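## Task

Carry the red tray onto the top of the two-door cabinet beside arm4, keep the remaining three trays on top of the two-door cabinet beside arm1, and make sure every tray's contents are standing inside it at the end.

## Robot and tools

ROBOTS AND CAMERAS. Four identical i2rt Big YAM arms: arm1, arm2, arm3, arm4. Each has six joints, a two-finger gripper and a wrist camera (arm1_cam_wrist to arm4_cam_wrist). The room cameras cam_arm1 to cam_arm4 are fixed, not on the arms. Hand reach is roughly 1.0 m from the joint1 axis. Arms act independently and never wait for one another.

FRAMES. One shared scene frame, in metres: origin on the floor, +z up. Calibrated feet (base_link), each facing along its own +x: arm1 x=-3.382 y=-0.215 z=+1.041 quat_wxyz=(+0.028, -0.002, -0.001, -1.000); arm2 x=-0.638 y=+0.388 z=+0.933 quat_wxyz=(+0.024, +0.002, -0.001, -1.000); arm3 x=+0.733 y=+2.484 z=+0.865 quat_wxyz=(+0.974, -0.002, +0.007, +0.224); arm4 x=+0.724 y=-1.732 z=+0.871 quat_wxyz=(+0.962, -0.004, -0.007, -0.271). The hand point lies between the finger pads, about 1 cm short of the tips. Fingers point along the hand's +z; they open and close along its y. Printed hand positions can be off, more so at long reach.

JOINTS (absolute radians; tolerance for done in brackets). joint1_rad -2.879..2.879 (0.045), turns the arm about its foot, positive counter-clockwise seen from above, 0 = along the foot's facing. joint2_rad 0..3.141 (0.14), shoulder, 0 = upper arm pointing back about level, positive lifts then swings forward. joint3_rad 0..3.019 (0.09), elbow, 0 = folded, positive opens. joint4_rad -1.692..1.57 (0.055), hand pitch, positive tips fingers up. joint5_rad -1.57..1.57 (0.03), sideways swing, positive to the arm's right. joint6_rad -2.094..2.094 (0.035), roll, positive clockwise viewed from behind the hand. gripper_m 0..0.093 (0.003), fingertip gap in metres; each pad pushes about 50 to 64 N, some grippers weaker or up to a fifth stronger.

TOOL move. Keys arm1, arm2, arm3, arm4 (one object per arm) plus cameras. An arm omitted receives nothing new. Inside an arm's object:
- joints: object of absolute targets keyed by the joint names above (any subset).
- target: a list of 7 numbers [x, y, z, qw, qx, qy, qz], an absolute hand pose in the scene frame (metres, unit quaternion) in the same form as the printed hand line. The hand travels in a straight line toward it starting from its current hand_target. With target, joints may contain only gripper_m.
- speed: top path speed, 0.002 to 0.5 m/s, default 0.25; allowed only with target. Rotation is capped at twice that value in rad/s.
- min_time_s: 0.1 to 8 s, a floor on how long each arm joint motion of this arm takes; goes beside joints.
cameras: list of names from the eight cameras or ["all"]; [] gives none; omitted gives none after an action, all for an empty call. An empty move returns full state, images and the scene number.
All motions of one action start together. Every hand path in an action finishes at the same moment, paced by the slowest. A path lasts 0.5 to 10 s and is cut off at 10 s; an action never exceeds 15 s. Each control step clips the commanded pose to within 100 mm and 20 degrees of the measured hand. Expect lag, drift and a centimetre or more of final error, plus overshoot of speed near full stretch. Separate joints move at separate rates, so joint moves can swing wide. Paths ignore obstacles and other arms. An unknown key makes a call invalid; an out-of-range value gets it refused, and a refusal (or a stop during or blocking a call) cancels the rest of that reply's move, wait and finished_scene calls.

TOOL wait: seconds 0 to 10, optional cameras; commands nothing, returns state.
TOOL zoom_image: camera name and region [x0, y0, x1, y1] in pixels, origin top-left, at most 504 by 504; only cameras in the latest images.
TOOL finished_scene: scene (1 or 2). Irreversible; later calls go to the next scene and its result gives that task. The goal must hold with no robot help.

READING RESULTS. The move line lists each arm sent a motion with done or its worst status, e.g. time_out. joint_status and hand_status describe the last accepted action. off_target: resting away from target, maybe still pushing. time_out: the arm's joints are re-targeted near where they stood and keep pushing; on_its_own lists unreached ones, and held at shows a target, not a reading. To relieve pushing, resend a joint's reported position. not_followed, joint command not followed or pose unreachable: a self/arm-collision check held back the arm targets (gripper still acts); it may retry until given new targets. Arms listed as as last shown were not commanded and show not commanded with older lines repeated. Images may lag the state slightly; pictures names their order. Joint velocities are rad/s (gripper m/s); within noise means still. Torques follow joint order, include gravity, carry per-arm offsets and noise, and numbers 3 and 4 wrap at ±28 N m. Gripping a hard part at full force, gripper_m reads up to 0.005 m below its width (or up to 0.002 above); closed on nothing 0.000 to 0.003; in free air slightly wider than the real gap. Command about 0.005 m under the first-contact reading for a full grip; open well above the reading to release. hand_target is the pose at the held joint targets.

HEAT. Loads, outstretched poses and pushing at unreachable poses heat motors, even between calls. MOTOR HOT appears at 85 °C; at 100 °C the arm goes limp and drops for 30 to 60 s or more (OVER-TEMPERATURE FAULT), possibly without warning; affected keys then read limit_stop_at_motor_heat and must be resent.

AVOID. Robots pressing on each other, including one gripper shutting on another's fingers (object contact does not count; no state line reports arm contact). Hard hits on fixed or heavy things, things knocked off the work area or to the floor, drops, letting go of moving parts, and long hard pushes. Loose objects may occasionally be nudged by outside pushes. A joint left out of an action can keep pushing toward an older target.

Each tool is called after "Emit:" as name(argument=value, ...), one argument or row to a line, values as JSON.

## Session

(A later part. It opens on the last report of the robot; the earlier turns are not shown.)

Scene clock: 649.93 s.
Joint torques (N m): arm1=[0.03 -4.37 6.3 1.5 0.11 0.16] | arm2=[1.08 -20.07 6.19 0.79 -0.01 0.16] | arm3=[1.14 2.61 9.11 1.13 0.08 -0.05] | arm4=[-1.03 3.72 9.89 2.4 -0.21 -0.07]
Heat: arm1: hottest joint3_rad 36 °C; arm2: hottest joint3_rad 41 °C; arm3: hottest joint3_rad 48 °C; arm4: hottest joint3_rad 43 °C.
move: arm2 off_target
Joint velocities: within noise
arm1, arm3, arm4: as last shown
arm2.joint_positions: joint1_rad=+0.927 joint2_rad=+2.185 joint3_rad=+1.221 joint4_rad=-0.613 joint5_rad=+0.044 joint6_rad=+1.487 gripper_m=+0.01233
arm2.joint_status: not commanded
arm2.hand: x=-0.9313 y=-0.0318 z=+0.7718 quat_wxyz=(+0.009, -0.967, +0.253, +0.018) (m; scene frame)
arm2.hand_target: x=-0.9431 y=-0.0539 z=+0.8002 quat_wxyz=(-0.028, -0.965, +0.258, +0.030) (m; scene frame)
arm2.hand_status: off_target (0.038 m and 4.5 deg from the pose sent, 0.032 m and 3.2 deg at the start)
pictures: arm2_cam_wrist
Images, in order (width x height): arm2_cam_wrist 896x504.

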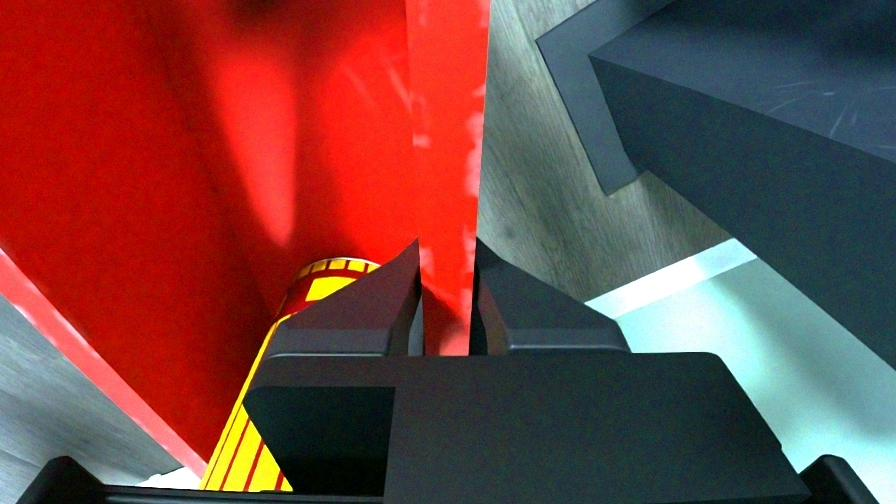

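Emit:
move(
  arm2={"target": [-0.9485, -0.0605, 0.765, 0.0281, 0.9653, -0.2578, -0.0301], "speed": 0.1},
  cameras=["arm2_cam_wrist"],
)

Scene clock: 653.37 s.
Joint torques (N m): arm1=[-0.03 -4.19 6.3 1.48 0.1 0.17] | arm2=[0.79 -17.44 8.53 0.98 0.17 0.11] | arm3=[1.03 2.49 9.14 1.16 0.07 -0.05] | arm4=[-0.56 3.78 9.58 2.32 -0.14 -0.02]
Heat: arm1: hottest joint3_rad 36 °C; arm2: hottest joint3_rad 40 °C; arm3: hottest joint3_rad 48 °C; arm4: hottest joint3_rad 43 °C.
move: arm2 off_target
Joint velocities: within noise
arm1.joint_positions: joint1_rad=-1.211 joint2_rad=+1.195 joint3_rad=+2.277 joint4_rad=-1.493 joint5_rad=-0.002 joint6_rad=-0.011 gripper_m=+0.04488
arm1.joint_status: not commanded
arm1.hand: x=-3.5215 y=+0.1095 z=+1.7867 quat_wxyz=(+0.299, -0.703, +0.453, +0.459) (m; scene frame)
arm1.hand_target: x=-3.5233 y=+0.1055 z=+1.7925 quat_wxyz=(+0.298, -0.700, +0.452, +0.466) (m; scene frame)
arm1.hand_status: not commanded
arm2.joint_positions: joint1_rad=+0.927 joint2_rad=+2.230 joint3_rad=+1.224 joint4_rad=-0.568 joint5_rad=+0.040 joint6_rad=+1.489 gripper_m=+0.01233
arm2.joint_status: not commanded
arm2.hand: x=-0.9302 y=-0.0315 z=+0.7504 quat_wxyz=(+0.007, -0.967, +0.254, +0.017) (m; scene frame)
arm2.hand_target: x=-0.9478 y=-0.0595 z=+0.7664 quat_wxyz=(-0.028, -0.965, +0.258, +0.030) (m; scene frame)
arm2.hand_status: off_target (0.037 m and 4.4 deg from the pose sent, 0.034 m and 4.6 deg at the start)
arm3.joint_positions: joint1_rad=-0.423 joint2_rad=+0.637 joint3_rad=+1.333 joint4_rad=-1.526 joint5_rad=+0.222 joint6_rad=+0.654 gripper_m=+0.09396
arm3.joint_status: not commanded
arm3.hand: x=+0.9557 y=+2.4547 z=+1.3375 quat_wxyz=(-0.369, -0.322, -0.872, -0.018) (m; scene frame)
arm3.hand_target: x=+0.9552 y=+2.4547 z=+1.3503 quat_wxyz=(-0.382, -0.321, -0.866, -0.024) (m; scene frame)
arm3.hand_status: not commanded
arm4.joint_positions: joint1_rad=+0.000 joint2_rad=+0.635 joint3_rad=+1.447 joint4_rad=-1.142 joint5_rad=-0.230 joint6_rad=-0.553 gripper_m=+0.09396
arm4.joint_status: not commanded
arm4.hand: x=+0.9513 y=-1.8219 z=+1.4824 quat_wxyz=(-0.545, +0.070, -0.804, +0.228) (m; scene frame)
arm4.hand_target: x=+0.9479 y=-1.8198 z=+1.4930 quat_wxyz=(-0.552, +0.072, -0.797, +0.234) (m; scene frame)
arm4.hand_status: not commanded
pictures: arm2_cam_wrist
Images, in order (width x height): arm2_cam_wrist 896x504.

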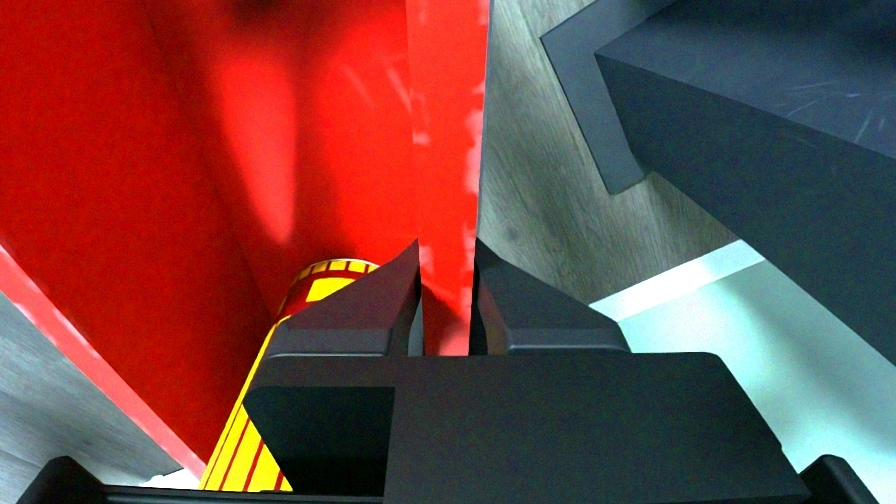

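Emit:
move(
  arm2={"target": [-0.957, -0.0745, 0.775, 0.0281, 0.9653, -0.2578, -0.0301], "speed": 0.1},
  cameras=["arm2_cam_wrist"],
)

Scene clock: 658.30 s.
Joint torques (N m): arm1=[-0.21 -4.31 6.28 1.44 0.11 0.15] | arm2=[1.03 -18.14 9.07 0.08 0.03 0.14] | arm3=[1.03 2.67 9.16 1.22 0.09 -0.06] | arm4=[-0.91 4.54 9.66 2.36 -0.14 -0.04]
Heat: arm1: hottest joint3_rad 36 °C; arm2: hottest joint3_rad 40 °C; arm3: hottest joint3_rad 48 °C; arm4: hottest joint3_rad 43 °C.
move: arm2 off_target
Joint velocities: within noise
arm1, arm3, arm4: as last shown
arm2.joint_positions: joint1_rad=+0.927 joint2_rad=+2.239 joint3_rad=+1.277 joint4_rad=-0.591 joint5_rad=+0.044 joint6_rad=+1.489 gripper_m=+0.01233
arm2.joint_status: not commanded
arm2.hand: x=-0.9427 y=-0.0487 z=+0.7571 quat_wxyz=(-0.002, -0.967, +0.254, +0.022) (m; scene frame)
arm2.hand_target: x=-0.9564 y=-0.0737 z=+0.7760 quat_wxyz=(-0.028, -0.965, +0.258, +0.030) (m; scene frame)
arm2.hand_status: off_target (0.035 m and 3.2 deg from the pose sent, 0.056 m and 4.4 deg at the start)
pictures: arm2_cam_wrist
Images, in order (width x height): arm2_cam_wrist 896x504.

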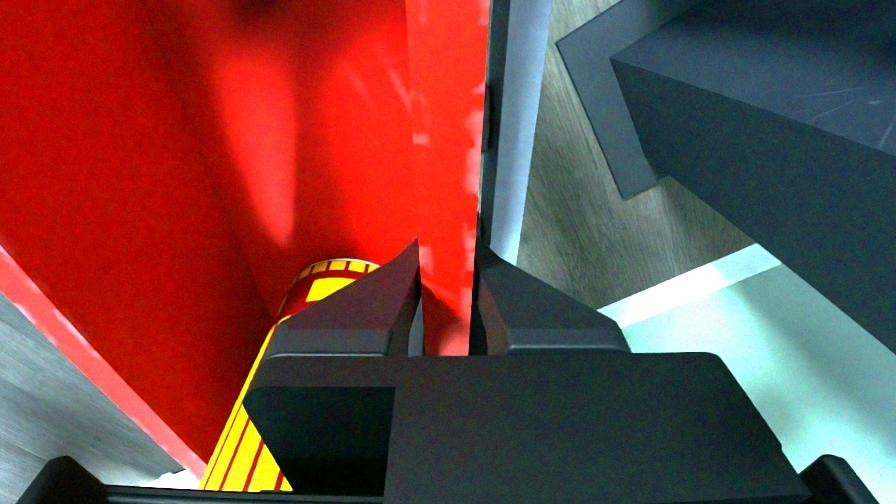

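Emit:
move(
  arm2={"target": [-0.952, -0.066, 0.758, 0.0281, 0.9653, -0.2578, -0.0301], "speed": 0.06},
  cameras=["arm2_cam_wrist"],
)

Scene clock: 688.47 s.
Joint torques (N m): arm1=[0.09 -4.42 6.31 1.51 0.11 0.16] | arm2=[0.62 -18.61 6.61 1.09 0.01 0.13] | arm3=[1.2 2.49 9.09 1.2 0.09 -0.04] | arm4=[-0.38 3.9 9.78 2.37 -0.1 -0.03]
Heat: arm1: hottest joint3_rad 36 °C; arm2: hottest joint3_rad 42 °C; arm3: hottest joint3_rad 49 °C; arm4: hottest joint3_rad 43 °C.
move: arm2 off_target
Joint velocities: within noise
arm1, arm3, arm4: as last shown
arm2.joint_positions: joint1_rad=+0.927 joint2_rad=+2.262 joint3_rad=+1.277 joint4_rad=-0.568 joint5_rad=+0.044 joint6_rad=+1.489 gripper_m=+0.01233
arm2.joint_status: not commanded
arm2.hand: x=-0.9419 y=-0.0476 z=+0.7455 quat_wxyz=(-0.002, -0.967, +0.254, +0.022) (m; scene frame)
arm2.hand_target: x=-0.9518 y=-0.0656 z=+0.7586 quat_wxyz=(-0.028, -0.965, +0.258, +0.030) (m; scene frame)
arm2.hand_status: off_target (0.024 m and 3.2 deg from the pose sent, 0.020 m and 3.2 deg at the start)
pictures: arm2_cam_wrist
Images, in order (width x height): arm2_cam_wrist 896x504.

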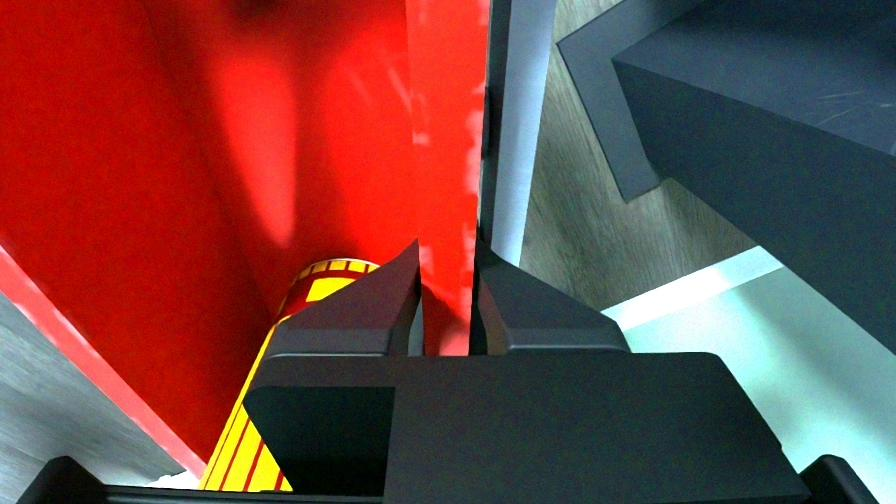

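Emit:
move(
  arm2={"joints": {"joint2_rad": 2.272}, "min_time_s": 0.6},
  cameras=["arm2_cam_wrist"],
)

Scene clock: 705.27 s.
Joint torques (N m): arm1=[0.09 -4.37 6.26 1.46 0.1 0.16] | arm2=[0.79 -17.9 6.41 0.9 0.1 0.12] | arm3=[0.91 2.32 9.1 1.22 0.1 -0.05] | arm4=[-0.67 3.66 9.66 2.3 -0.13 -0.03]
Heat: arm1: hottest joint3_rad 36 °C; arm2: hottest joint3_rad 41 °C; arm3: hottest joint3_rad 49 °C; arm4: hottest joint3_rad 43 °C.
move: arm2 done
Joint velocities: within noise
arm1, arm3, arm4: as last shown
arm2.joint_positions: joint1_rad=+0.927 joint2_rad=+2.282 joint3_rad=+1.277 joint4_rad=-0.565 joint5_rad=+0.042 joint6_rad=+1.489 gripper_m=+0.01233
arm2.joint_status: all done
arm2.hand: x=-0.9382 y=-0.0428 z=+0.7353 quat_wxyz=(+0.006, -0.967, +0.254, +0.018) (m; scene frame)
arm2.hand_target: x=-0.9471 y=-0.0588 z=+0.7446 quat_wxyz=(-0.016, -0.966, +0.258, +0.026) (m; scene frame)
arm2.hand_status: not commanded
pictures: arm2_cam_wrist
Images, in order (width x height): arm2_cam_wrist 896x504.

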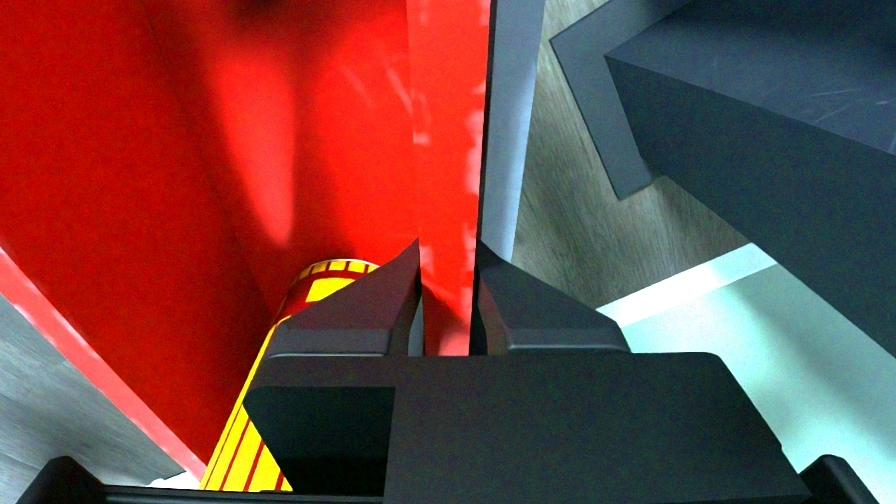

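Emit:
move(
  arm2={"target": [-0.9478, -0.0600, 0.7325, 0.016, 0.966, -0.258, -0.026], "speed": 0.06},
  cameras=["arm2_cam_wrist"],
)

Scene clock: 711.73 s.
Joint torques (N m): arm1=[-0.03 -4.42 6.27 1.48 0.11 0.18] | arm2=[1.03 -16.21 7.13 1.18 0.13 0.14] | arm3=[1.26 2.37 9.16 1.17 0.1 -0.06] | arm4=[-0.85 4.25 9.65 2.18 -0.15 -0.03]
Heat: arm1: hottest joint3_rad 36 °C; arm2: hottest joint3_rad 41 °C; arm3: hottest joint3_rad 49 °C; arm4: hottest joint3_rad 43 °C.
move: arm2 off_target
Joint velocities: within noise
arm1, arm3, arm4: as last shown
arm2.joint_positions: joint1_rad=+0.927 joint2_rad=+2.286 joint3_rad=+1.277 joint4_rad=-0.554 joint5_rad=+0.041 joint6_rad=+1.489 gripper_m=+0.01233
arm2.joint_status: not commanded
arm2.hand: x=-0.9390 y=-0.0443 z=+0.7333 quat_wxyz=(+0.002, -0.967, +0.254, +0.019) (m; scene frame)
arm2.hand_target: x=-0.9476 y=-0.0597 z=+0.7331 quat_wxyz=(-0.016, -0.966, +0.258, +0.026) (m; scene frame)
arm2.hand_status: off_target (0.018 m and 2.3 deg from the pose sent, 0.020 m and 2.8 deg at the start)
pictures: arm2_cam_wrist
Images, in order (width x height): arm2_cam_wrist 896x504.

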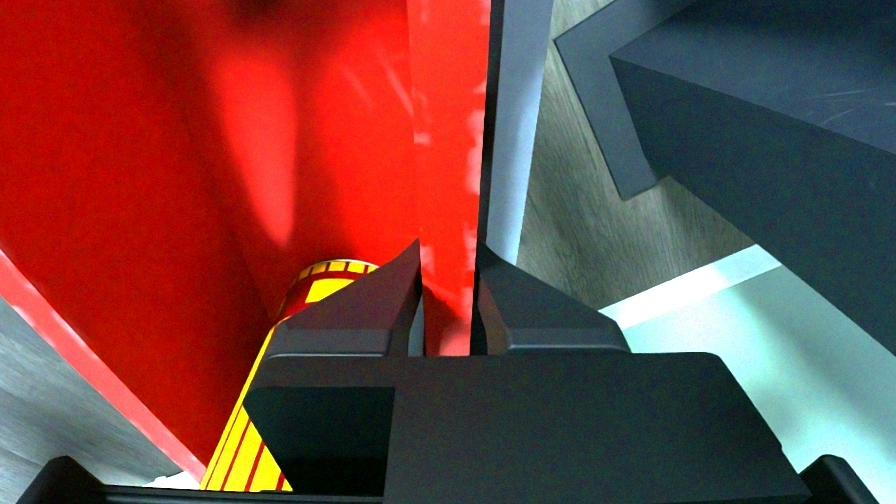

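Emit:
move(
  cameras=["cam_arm2", "arm2_cam_wrist"],
)

Emit:
zoom_image(
  camera="cam_arm2",
  region=[340, 110, 480, 230],
)

Emit:
zoom_image(
  camera="arm2_cam_wrist",
  region=[380, 0, 680, 300],
)

Scene clock: 716.63 s.
Joint torques (N m): arm1=[-0.15 -4.54 6.32 1.5 0.11 0.17] | arm2=[0.91 -16.32 7.15 1.18 0.13 0.15] | arm3=[1.03 2.61 9.18 1.18 0.08 -0.07] | arm4=[-1.32 4.01 9.81 2.25 -0.14 -0.03]
Heat: arm1: hottest joint3_rad 36 °C; arm2: hottest joint3_rad 40 °C; arm3: hottest joint3_rad 49 °C; arm4: hottest joint3_rad 43 °C.
Joint velocities: within noise
arm1.joint_positions: joint1_rad=-1.211 joint2_rad=+1.195 joint3_rad=+2.277 joint4_rad=-1.493 joint5_rad=-0.002 joint6_rad=-0.011 gripper_m=+0.04488
arm1.joint_status: not commanded
arm1.hand: x=-3.5215 y=+0.1095 z=+1.7867 quat_wxyz=(+0.299, -0.703, +0.453, +0.459) (m; scene frame)
arm1.hand_target: x=-3.5233 y=+0.1055 z=+1.7925 quat_wxyz=(+0.298, -0.700, +0.452, +0.466) (m; scene frame)
arm1.hand_status: not commanded
arm2.joint_positions: joint1_rad=+0.927 joint2_rad=+2.286 joint3_rad=+1.277 joint4_rad=-0.554 joint5_rad=+0.041 joint6_rad=+1.489 gripper_m=+0.01233
arm2.joint_status: not commanded
arm2.hand: x=-0.9390 y=-0.0443 z=+0.7333 quat_wxyz=(+0.002, -0.967, +0.254, +0.019) (m; scene frame)
arm2.hand_target: x=-0.9476 y=-0.0597 z=+0.7331 quat_wxyz=(-0.016, -0.966, +0.258, +0.026) (m; scene frame)
arm2.hand_status: off_target (0.018 m and 2.3 deg from the pose sent, 0.020 m and 2.8 deg at the start)
arm3.joint_positions: joint1_rad=-0.423 joint2_rad=+0.637 joint3_rad=+1.333 joint4_rad=-1.526 joint5_rad=+0.222 joint6_rad=+0.654 gripper_m=+0.09396
arm3.joint_status: not commanded
arm3.hand: x=+0.9557 y=+2.4547 z=+1.3375 quat_wxyz=(-0.369, -0.322, -0.872, -0.018) (m; scene frame)
arm3.hand_target: x=+0.9552 y=+2.4547 z=+1.3503 quat_wxyz=(-0.382, -0.321, -0.866, -0.024) (m; scene frame)
arm3.hand_status: not commanded
arm4.joint_positions: joint1_rad=+0.000 joint2_rad=+0.635 joint3_rad=+1.447 joint4_rad=-1.142 joint5_rad=-0.230 joint6_rad=-0.553 gripper_m=+0.09396
arm4.joint_status: not commanded
arm4.hand: x=+0.9513 y=-1.8219 z=+1.4824 quat_wxyz=(-0.545, +0.070, -0.804, +0.228) (m; scene frame)
arm4.hand_target: x=+0.9479 y=-1.8198 z=+1.4930 quat_wxyz=(-0.552, +0.072, -0.797, +0.234) (m; scene frame)
arm4.hand_status: not commanded
pictures: arm2_cam_wrist, cam_arm2
Images, in order (width x height): arm2_cam_wrist 896x504, cam_arm2 896x504.

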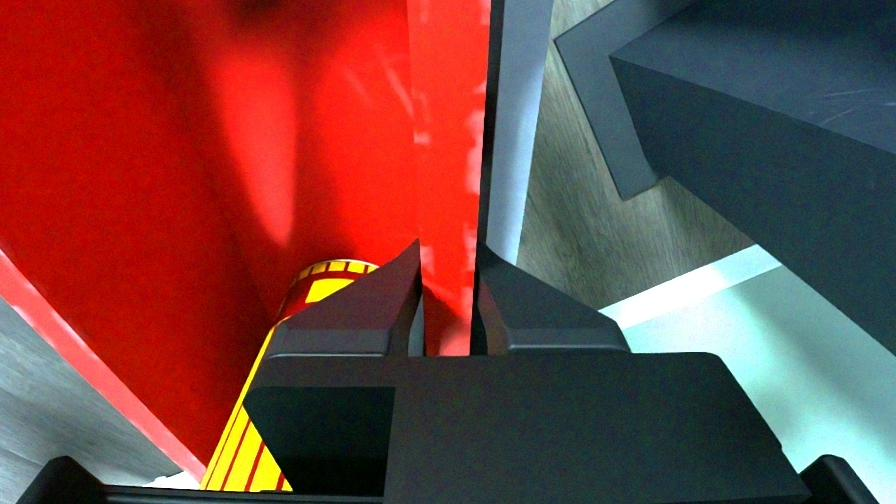

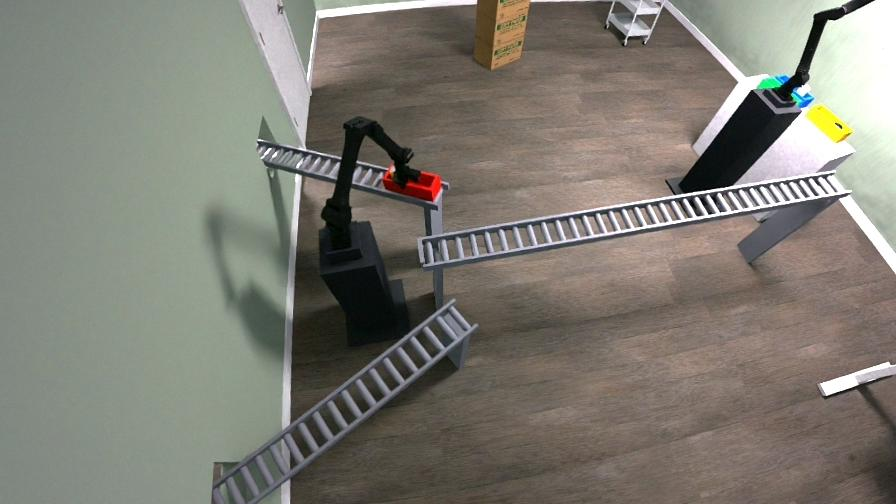

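Scaled by 3.600 from the camera's 896x504 image, which has a finer 1280x720 frame.

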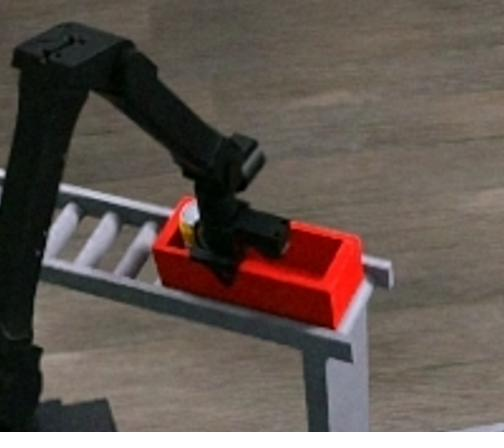

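Scaled by 1.680 from the camera's 896x504 image, which has a finer 1280x720 frame.

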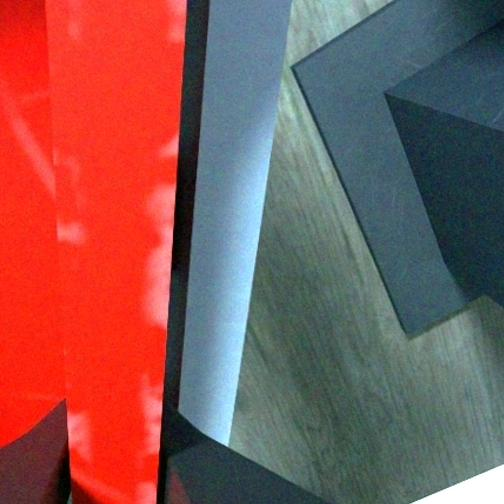

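Emit:
move(
  arm2={"target": [-0.9480, -0.0605, 0.7205, 0.016, 0.966, -0.258, -0.026], "speed": 0.06},
  cameras=["arm2_cam_wrist"],
)

Scene clock: 721.37 s.
Joint torques (N m): arm1=[-0.15 -4.48 6.23 1.43 0.09 0.17] | arm2=[0.62 -14.97 7.75 1.37 0.28 0.15] | arm3=[1.14 2.61 9.13 1.14 0.09 -0.05] | arm4=[-0.73 3.43 9.7 2.35 -0.14 -0.04]
Heat: arm1: hottest joint3_rad 36 °C; arm2: hottest joint3_rad 40 °C; arm3: hottest joint3_rad 49 °C; arm4: hottest joint3_rad 43 °C.
move: arm2 off_target
Joint velocities: within noise
arm1, arm3, arm4: as last shown
arm2.joint_positions: joint1_rad=+0.927 joint2_rad=+2.292 joint3_rad=+1.277 joint4_rad=-0.538 joint5_rad=+0.038 joint6_rad=+1.489 gripper_m=+0.01233
arm2.joint_status: not commanded
arm2.hand: x=-0.9395 y=-0.0464 z=+0.7305 quat_wxyz=(-0.003, -0.967, +0.254, +0.019) (m; scene frame)
arm2.hand_target: x=-0.9475 y=-0.0599 z=+0.7211 quat_wxyz=(-0.016, -0.966, +0.258, +0.026) (m; scene frame)
arm2.hand_status: off_target (0.019 m and 1.8 deg from the pose sent, 0.023 m and 2.3 deg at the start)
pictures: arm2_cam_wrist
Images, in order (width x height): arm2_cam_wrist 896x504.

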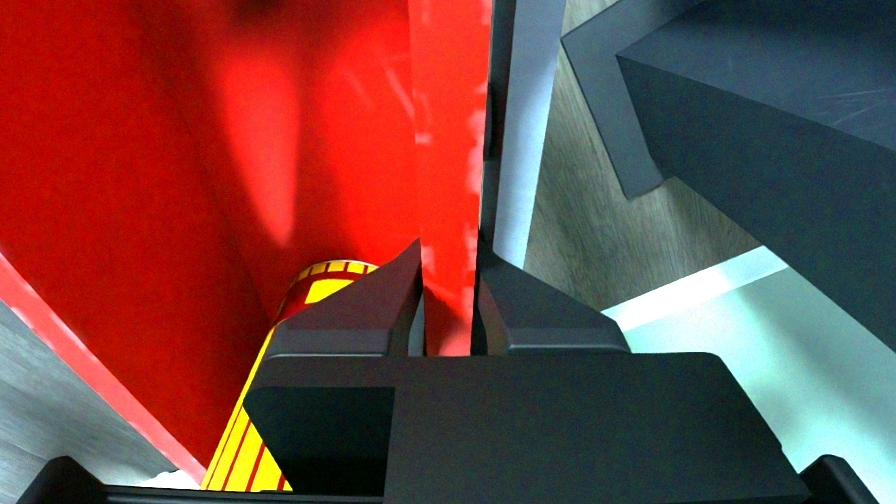

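Emit:
move(
  cameras=["cam_arm2", "cam_arm4"],
)

Emit:
zoom_image(
  camera="cam_arm2",
  region=[375, 150, 459, 220],
)

Scene clock: 736.77 s.
Joint torques (N m): arm1=[-0.03 -4.66 6.3 1.5 0.1 0.16] | arm2=[0.67 -14.8 7.83 1.33 0.28 0.14] | arm3=[1.08 2.55 9.17 1.21 0.09 -0.05] | arm4=[-1.26 3.55 9.68 2.36 -0.14 -0.07]
Heat: arm1: hottest joint3_rad 36 °C; arm2: hottest joint3_rad 41 °C; arm3: hottest joint3_rad 49 °C; arm4: hottest joint3_rad 43 °C.
Joint velocities: within noise
arm1.joint_positions: joint1_rad=-1.211 joint2_rad=+1.195 joint3_rad=+2.277 joint4_rad=-1.493 joint5_rad=-0.002 joint6_rad=-0.011 gripper_m=+0.04488
arm1.joint_status: not commanded
arm1.hand: x=-3.5215 y=+0.1095 z=+1.7867 quat_wxyz=(+0.299, -0.703, +0.453, +0.459) (m; scene frame)
arm1.hand_target: x=-3.5233 y=+0.1055 z=+1.7925 quat_wxyz=(+0.298, -0.700, +0.452, +0.466) (m; scene frame)
arm1.hand_status: not commanded
arm2.joint_positions: joint1_rad=+0.927 joint2_rad=+2.292 joint3_rad=+1.277 joint4_rad=-0.538 joint5_rad=+0.038 joint6_rad=+1.489 gripper_m=+0.01233
arm2.joint_status: not commanded
arm2.hand: x=-0.9395 y=-0.0464 z=+0.7305 quat_wxyz=(-0.003, -0.967, +0.254, +0.019) (m; scene frame)
arm2.hand_target: x=-0.9475 y=-0.0599 z=+0.7211 quat_wxyz=(-0.016, -0.966, +0.258, +0.026) (m; scene frame)
arm2.hand_status: off_target (0.019 m and 1.8 deg from the pose sent, 0.023 m and 2.3 deg at the start)
arm3.joint_positions: joint1_rad=-0.423 joint2_rad=+0.637 joint3_rad=+1.333 joint4_rad=-1.526 joint5_rad=+0.222 joint6_rad=+0.654 gripper_m=+0.09396
arm3.joint_status: not commanded
arm3.hand: x=+0.9557 y=+2.4547 z=+1.3375 quat_wxyz=(-0.369, -0.322, -0.872, -0.018) (m; scene frame)
arm3.hand_target: x=+0.9552 y=+2.4547 z=+1.3503 quat_wxyz=(-0.382, -0.321, -0.866, -0.024) (m; scene frame)
arm3.hand_status: not commanded
arm4.joint_positions: joint1_rad=+0.000 joint2_rad=+0.635 joint3_rad=+1.447 joint4_rad=-1.142 joint5_rad=-0.230 joint6_rad=-0.553 gripper_m=+0.09396
arm4.joint_status: not commanded
arm4.hand: x=+0.9513 y=-1.8219 z=+1.4824 quat_wxyz=(-0.545, +0.070, -0.804, +0.228) (m; scene frame)
arm4.hand_target: x=+0.9479 y=-1.8198 z=+1.4930 quat_wxyz=(-0.552, +0.072, -0.797, +0.234) (m; scene frame)
arm4.hand_status: not commanded
pictures: cam_arm2, cam_arm4
Images, in order (width x height): cam_arm2 896x504, cam_arm4 896x504.

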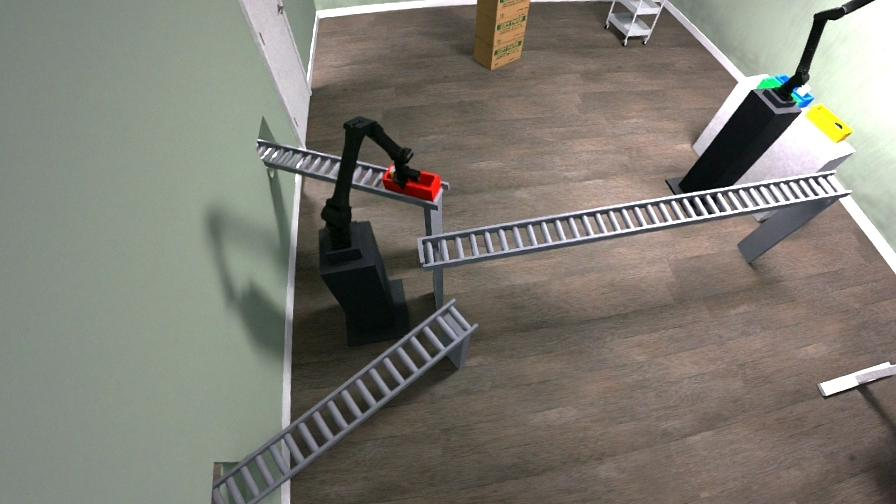

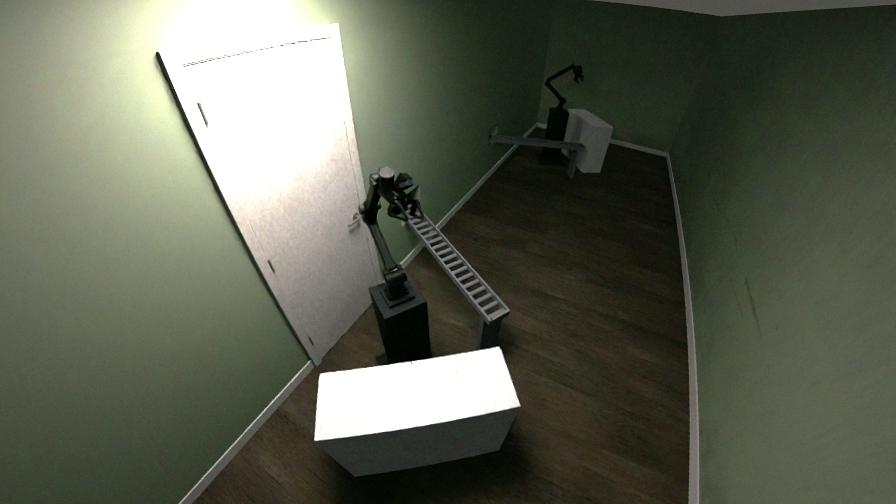

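Scaled by 6.000 from the camera's 896x504 image, which has a finer 1280x720 frame.

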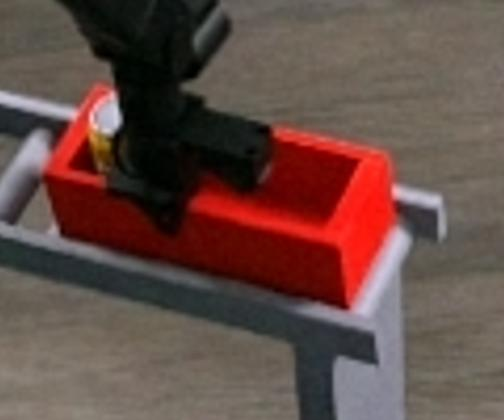

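Emit:
move(
  cameras=["arm2_cam_wrist"],
)

Emit:
zoom_image(
  camera="arm2_cam_wrist",
  region=[440, 0, 580, 270],
)

Scene clock: 758.07 s.
Joint torques (N m): arm1=[0.09 -4.25 6.31 1.5 0.1 0.17] | arm2=[0.79 -14.92 7.82 1.33 0.27 0.12] | arm3=[1.32 2.43 9.14 1.29 0.08 -0.06] | arm4=[-0.32 3.66 9.58 2.22 -0.15 -0.01]
Heat: arm1: hottest joint3_rad 36 °C; arm2: hottest joint3_rad 41 °C; arm3: hottest joint3_rad 49 °C; arm4: hottest joint3_rad 43 °C.
Joint velocities: within noise
arm1.joint_positions: joint1_rad=-1.211 joint2_rad=+1.195 joint3_rad=+2.277 joint4_rad=-1.493 joint5_rad=-0.002 joint6_rad=-0.011 gripper_m=+0.04488
arm1.joint_status: not commanded
arm1.hand: x=-3.5215 y=+0.1095 z=+1.7867 quat_wxyz=(+0.299, -0.703, +0.453, +0.459) (m; scene frame)
arm1.hand_target: x=-3.5233 y=+0.1055 z=+1.7925 quat_wxyz=(+0.298, -0.700, +0.452, +0.466) (m; scene frame)
arm1.hand_status: not commanded
arm2.joint_positions: joint1_rad=+0.927 joint2_rad=+2.292 joint3_rad=+1.277 joint4_rad=-0.538 joint5_rad=+0.038 joint6_rad=+1.489 gripper_m=+0.01233
arm2.joint_status: not commanded
arm2.hand: x=-0.9395 y=-0.0464 z=+0.7305 quat_wxyz=(-0.003, -0.967, +0.254, +0.019) (m; scene frame)
arm2.hand_target: x=-0.9475 y=-0.0599 z=+0.7211 quat_wxyz=(-0.016, -0.966, +0.258, +0.026) (m; scene frame)
arm2.hand_status: off_target (0.019 m and 1.8 deg from the pose sent, 0.023 m and 2.3 deg at the start)
arm3.joint_positions: joint1_rad=-0.423 joint2_rad=+0.637 joint3_rad=+1.333 joint4_rad=-1.526 joint5_rad=+0.222 joint6_rad=+0.654 gripper_m=+0.09396
arm3.joint_status: not commanded
arm3.hand: x=+0.9557 y=+2.4547 z=+1.3375 quat_wxyz=(-0.369, -0.322, -0.872, -0.018) (m; scene frame)
arm3.hand_target: x=+0.9552 y=+2.4547 z=+1.3503 quat_wxyz=(-0.382, -0.321, -0.866, -0.024) (m; scene frame)
arm3.hand_status: not commanded
arm4.joint_positions: joint1_rad=+0.000 joint2_rad=+0.635 joint3_rad=+1.447 joint4_rad=-1.142 joint5_rad=-0.230 joint6_rad=-0.553 gripper_m=+0.09396
arm4.joint_status: not commanded
arm4.hand: x=+0.9513 y=-1.8219 z=+1.4824 quat_wxyz=(-0.545, +0.070, -0.804, +0.228) (m; scene frame)
arm4.hand_target: x=+0.9479 y=-1.8198 z=+1.4930 quat_wxyz=(-0.552, +0.072, -0.797, +0.234) (m; scene frame)
arm4.hand_status: not commanded
pictures: arm2_cam_wrist
Images, in order (width x height): arm2_cam_wrist 896x504.

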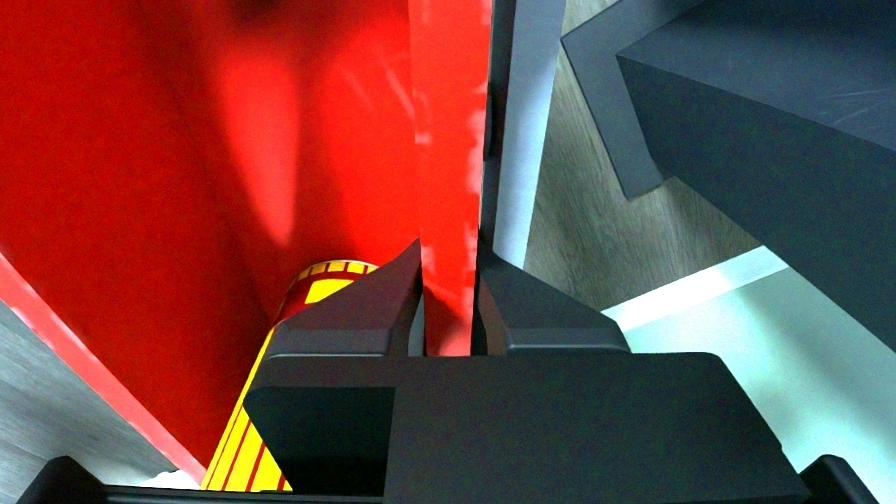

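Scaled by 1.867 from the camera's 896x504 image, which has a finer 1280x720 frame.

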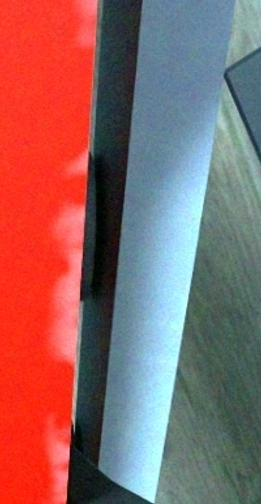

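Emit:
move(
  arm2={"target": [-0.9465, -0.0580, 0.7125, 0.0085, 0.966, -0.258, -0.0241], "speed": 0.06},
  cameras=["arm2_cam_wrist"],
)

Scene clock: 774.63 s.
Joint torques (N m): arm1=[-0.03 -4.25 6.28 1.55 0.1 0.16] | arm2=[0.97 -13.57 8.4 1.16 0.34 0.13] | arm3=[1.26 2.32 9.18 1.21 0.08 -0.04] | arm4=[-0.97 3.43 9.57 2.43 -0.12 -0.06]
Heat: arm1: hottest joint3_rad 36 °C; arm2: hottest joint3_rad 41 °C; arm3: hottest joint3_rad 49 °C; arm4: hottest joint3_rad 43 °C.
move: arm2 off_target
Joint velocities: within noise
arm1, arm3, arm4: as last shown
arm2.joint_positions: joint1_rad=+0.927 joint2_rad=+2.293 joint3_rad=+1.277 joint4_rad=-0.538 joint5_rad=+0.038 joint6_rad=+1.489 gripper_m=+0.01233
arm2.joint_status: not commanded
arm2.hand: x=-0.9392 y=-0.0460 z=+0.7297 quat_wxyz=(-0.002, -0.967, +0.254, +0.019) (m; scene frame)
arm2.hand_target: x=-0.9458 y=-0.0572 z=+0.7133 quat_wxyz=(-0.009, -0.966, +0.258, +0.024) (m; scene frame)
arm2.hand_status: off_target (0.022 m and 1.1 deg from the pose sent, 0.023 m and 1.0 deg at the start)
pictures: arm2_cam_wrist
Images, in order (width x height): arm2_cam_wrist 896x504.

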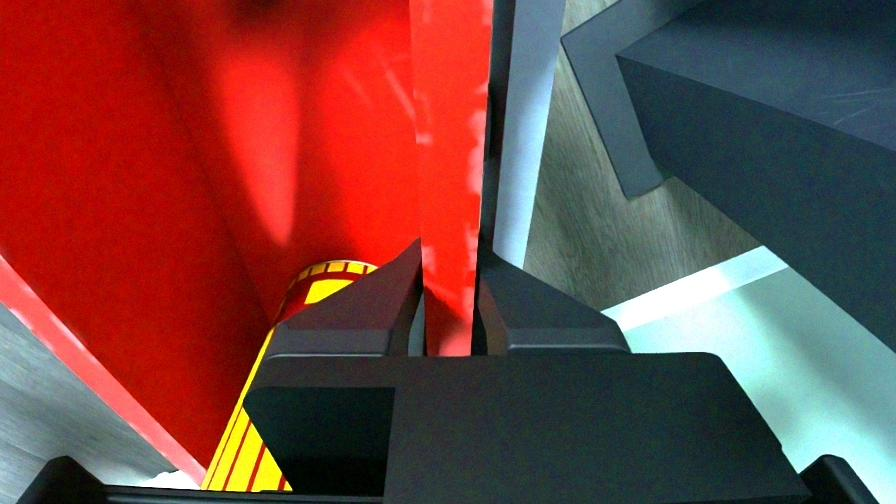

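Emit:
move(
  arm2={"target": [-0.9445, -0.0550, 0.90, 0.0085, 0.966, -0.258, -0.0241], "speed": 0.35, "joints": {"gripper_m": 0.045}},
  cameras=["arm2_cam_wrist", "cam_arm2", "cam_arm4"],
)

Scene clock: 790.27 s.
Joint torques (N m): arm1=[-0.09 -4.37 6.23 1.52 0.12 0.15] | arm2=[1.2 -14.86 9.21 -0.09 0.16 0.16] | arm3=[1.32 2.32 9.17 1.18 0.09 -0.06] | arm4=[-0.67 3.84 9.77 2.52 -0.14 0]
Heat: arm1: hottest joint3_rad 36 °C; arm2: hottest joint3_rad 41 °C; arm3: hottest joint3_rad 49 °C; arm4: hottest joint3_rad 44 °C.
move: arm2 done
Joint velocities: within noise
arm1, arm3, arm4: as last shown
arm2.joint_positions: joint1_rad=+0.927 joint2_rad=+1.953 joint3_rad=+1.276 joint4_rad=-0.855 joint5_rad=+0.042 joint6_rad=+1.489 gripper_m=+0.04495
arm2.joint_status: all done
arm2.hand: x=-0.9432 y=-0.0493 z=+0.9021 quat_wxyz=(-0.012, -0.967, +0.254, +0.024) (m; scene frame)
arm2.hand_target: x=-0.9443 y=-0.0549 z=+0.8999 quat_wxyz=(-0.009, -0.966, +0.258, +0.024) (m; scene frame)
arm2.hand_status: done (0.006 m and 0.6 deg from the pose sent, 0.171 m and 1.1 deg at the start)
pictures: arm2_cam_wrist, cam_arm2, cam_arm4
Images, in order (width x height): arm2_cam_wrist 896x504, cam_arm2 896x504, cam_arm4 896x504.

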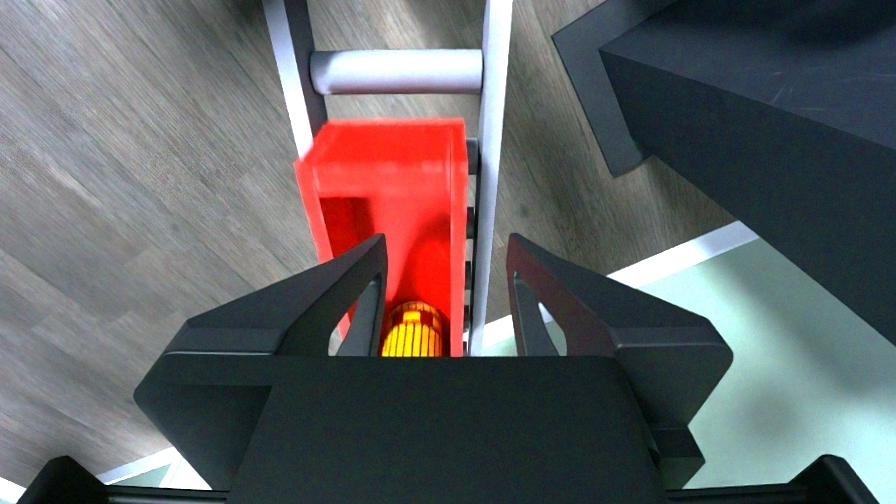

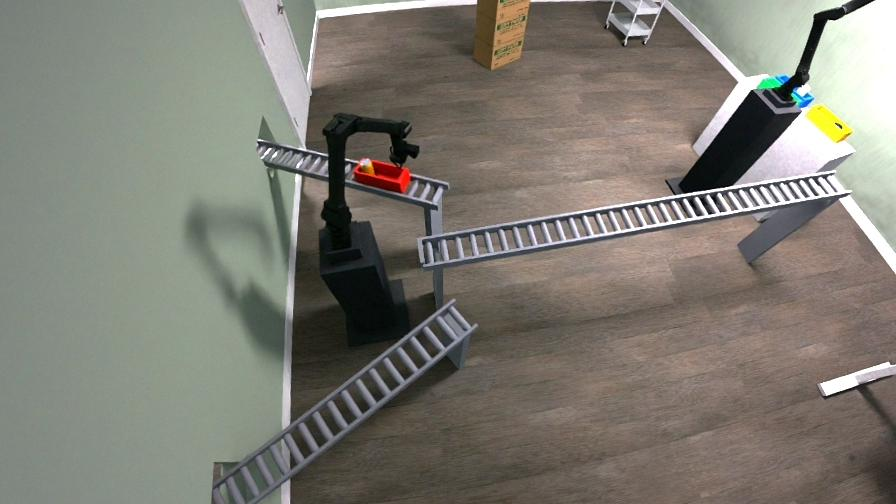

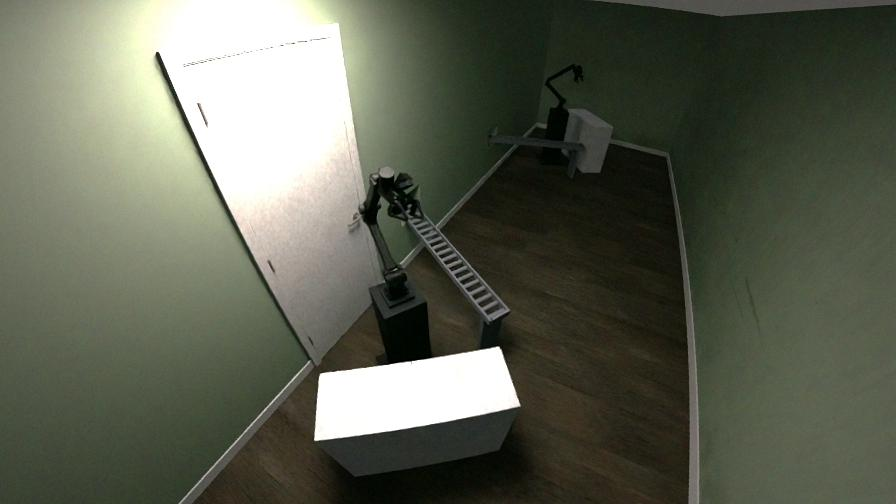

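Emit:
move(
  arm2={"joints": {"joint1_rad": 0.6, "joint2_rad": 1.2, "joint3_rad": 2.4, "joint4_rad": -1.5, "joint5_rad": 0.0, "joint6_rad": 0.0}, "min_time_s": 2.0},
  arm4={"joints": {"joint1_rad": 1.52, "joint5_rad": 0.0, "joint6_rad": 0.0}, "min_time_s": 2.0},
  cameras=["arm4_cam_wrist", "cam_arm4", "cam_arm2"],
)

Scene clock: 835.63 s.
Joint torques (N m): arm1=[-0.15 -4.31 6.26 1.5 0.11 0.16] | arm2=[-0.15 -3.08 5.42 1.33 -0.18 -0.1] | arm3=[1.32 2.49 9.16 1.2 0.09 -0.06] | arm4=[0.09 3.37 9.85 2.5 -0.01 0.1]
Heat: arm1: hottest joint3_rad 36 °C; arm2: hottest joint3_rad 42 °C; arm3: hottest joint3_rad 49 °C; arm4: hottest joint3_rad 44 °C.
move: arm2 done; arm4 done
Joint velocities: within noise
arm1, arm3: as last shown
arm2.joint_positions: joint1_rad=+0.611 joint2_rad=+1.205 joint3_rad=+2.399 joint4_rad=-1.487 joint5_rad=+0.003 joint6_rad=+0.016 gripper_m=+0.04496
arm2.joint_status: all done
arm2.hand: x=-0.9002 y=+0.1898 z=+1.7242 quat_wxyz=(-0.198, -0.762, -0.252, +0.562) (m; scene frame)
arm2.hand_target: x=-0.8985 y=+0.1951 z=+1.7230 quat_wxyz=(-0.190, -0.764, -0.255, +0.562) (m; scene frame)
arm2.hand_status: not commanded
arm4.joint_positions: joint1_rad=+1.509 joint2_rad=+0.635 joint3_rad=+1.447 joint4_rad=-1.142 joint5_rad=-0.002 joint6_rad=-0.015 gripper_m=+0.09397
arm4.joint_status: all done
arm4.hand: x=+0.8634 y=-1.5157 z=+1.4763 quat_wxyz=(-0.519, +0.386, -0.718, -0.259) (m; scene frame)
arm4.hand_target: x=+0.8592 y=-1.5174 z=+1.4870 quat_wxyz=(-0.524, +0.381, -0.712, -0.269) (m; scene frame)
arm4.hand_status: not commanded
pictures: arm4_cam_wrist, cam_arm2, cam_arm4
Images, in order (width x height): arm4_cam_wrist 896x504, cam_arm2 896x504, cam_arm4 896x504.

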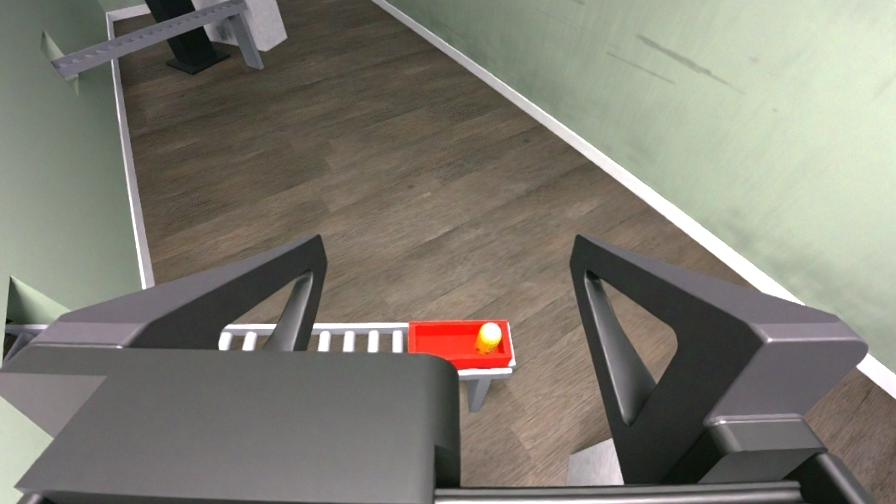

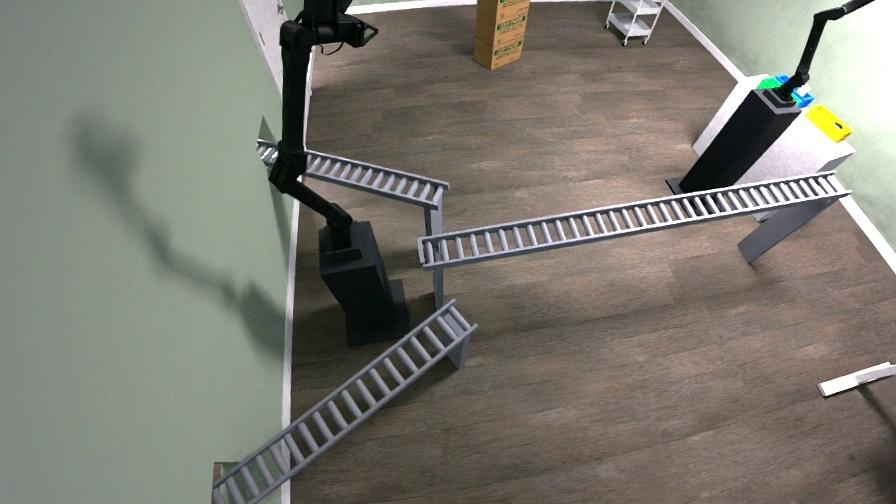

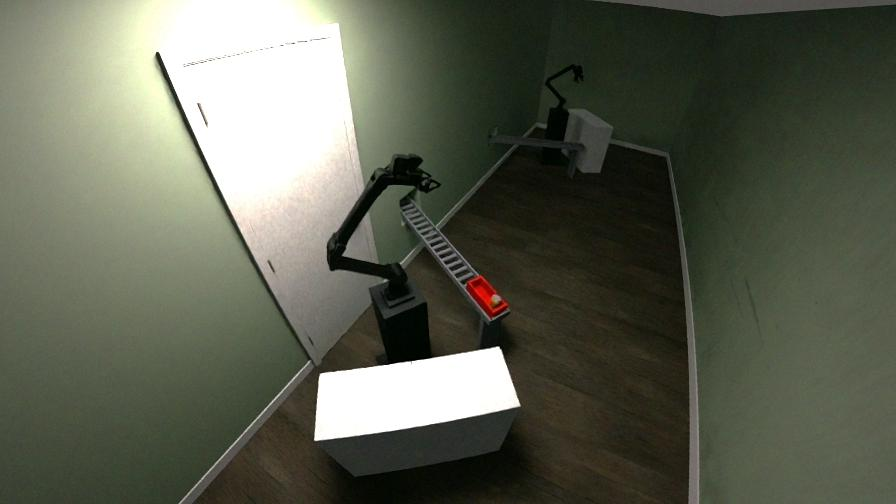

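Emit:
move(
  arm4={"target": [0.9416, -1.4708, 1.02, -0.3097, 0.3986, -0.8510, -0.1451], "speed": 0.3},
  cameras=["arm4_cam_wrist"],
)

Scene clock: 856.03 s.
Joint torques (N m): arm1=[-0.15 -4.6 6.17 1.47 0.1 0.15] | arm2=[-0.44 -3.25 5.46 1.32 -0.18 -0.1] | arm3=[1.03 2.55 9.17 1.16 0.08 -0.05] | arm4=[-1.49 -1.08 10.48 2.47 0.01 0.04]
Heat: arm1: hottest joint3_rad 36 °C; arm2: hottest joint3_rad 40 °C; arm3: hottest joint3_rad 49 °C; arm4: hottest joint3_rad 44 °C.
move: arm4 done
Joint velocities: within noise
arm1, arm2, arm3: as last shown
arm2.hand_target: x=-0.8985 y=+0.1951 z=+1.7230 quat_wxyz=(-0.191, -0.764, -0.255, +0.562) (m; scene frame)
arm4.joint_positions: joint1_rad=+1.417 joint2_rad=+0.818 joint3_rad=+0.519 joint4_rad=-0.578 joint5_rad=-0.027 joint6_rad=-0.015 gripper_m=+0.09397
arm4.joint_status: not commanded
arm4.hand: x=+0.9360 y=-1.4710 z=+1.0202 quat_wxyz=(-0.306, +0.408, -0.848, -0.145) (m; scene frame)
arm4.hand_target: x=+0.9415 y=-1.4709 z=+1.0200 quat_wxyz=(-0.310, +0.399, -0.851, -0.145) (m; scene frame)
arm4.hand_status: done (0.006 m and 1.2 deg from the pose sent, 0.465 m and 31.4 deg at the start)
pictures: arm4_cam_wrist
Images, in order (width x height): arm4_cam_wrist 896x504.

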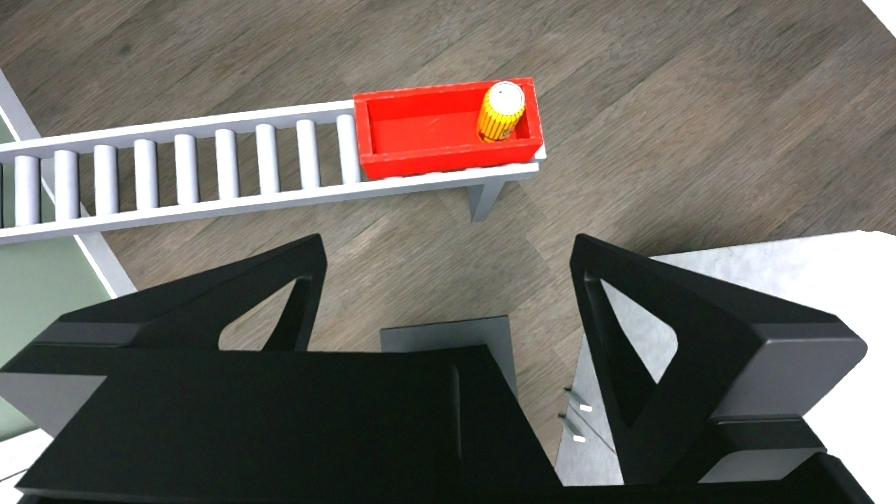

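Emit:
zoom_image(
  camera="arm4_cam_wrist",
  region=[340, 60, 560, 230],
)

Scaled by 2.291 from the camera's 896x504 image, which has a finer 1280x720 frame.

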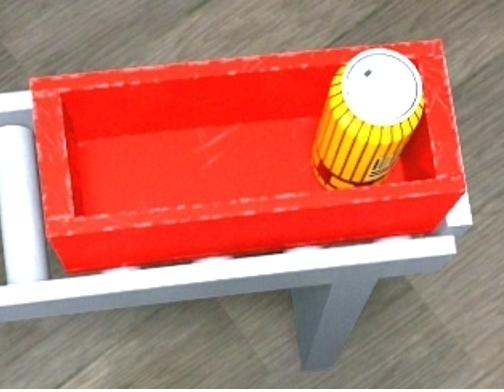

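Emit:
move(
  arm4={"target": [1.072, -1.341, 0.765, 0.0, 0.9600, -0.2798, 0.0], "speed": 0.28, "joints": {"gripper_m": 0.05}},
  cameras=["arm4_cam_wrist"],
)

Scene clock: 894.93 s.
Joint torques (N m): arm1=[0.03 -4.37 6.32 1.43 0.09 0.15] | arm2=[-0.62 -3.43 5.49 1.48 -0.17 -0.1] | arm3=[1.03 2.55 9.13 1.2 0.09 -0.06] | arm4=[-0.56 -16.26 9.51 -0.08 -0.11 -0.18]
Heat: arm1: hottest joint3_rad 36 °C; arm2: hottest joint3_rad 39 °C; arm3: hottest joint3_rad 49 °C; arm4: hottest joint3_rad 49 °C.
move: arm4 off_target
Joint velocities: within noise
arm1, arm2, arm3: as last shown
arm4.joint_positions: joint1_rad=+1.382 joint2_rad=+2.065 joint3_rad=+1.211 joint4_rad=-0.723 joint5_rad=-0.018 joint6_rad=-1.718 gripper_m=+0.05009
arm4.joint_status: all done
arm4.hand: x=+1.0664 y=-1.3538 z=+0.7657 quat_wxyz=(+0.003, +0.956, -0.292, -0.003) (m; scene frame)
arm4.hand_target: x=+1.0716 y=-1.3412 z=+0.7652 quat_wxyz=(+0.000, +0.960, -0.280, +0.000) (m; scene frame)
arm4.hand_status: off_target (0.014 m and 1.5 deg from the pose sent, 0.317 m and 102.0 deg at the start)
pictures: arm4_cam_wrist
Images, in order (width x height): arm4_cam_wrist 896x504.

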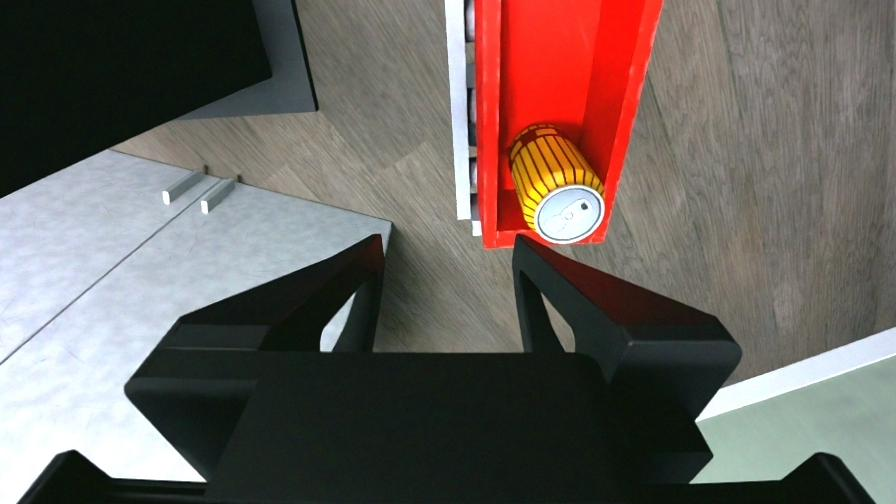

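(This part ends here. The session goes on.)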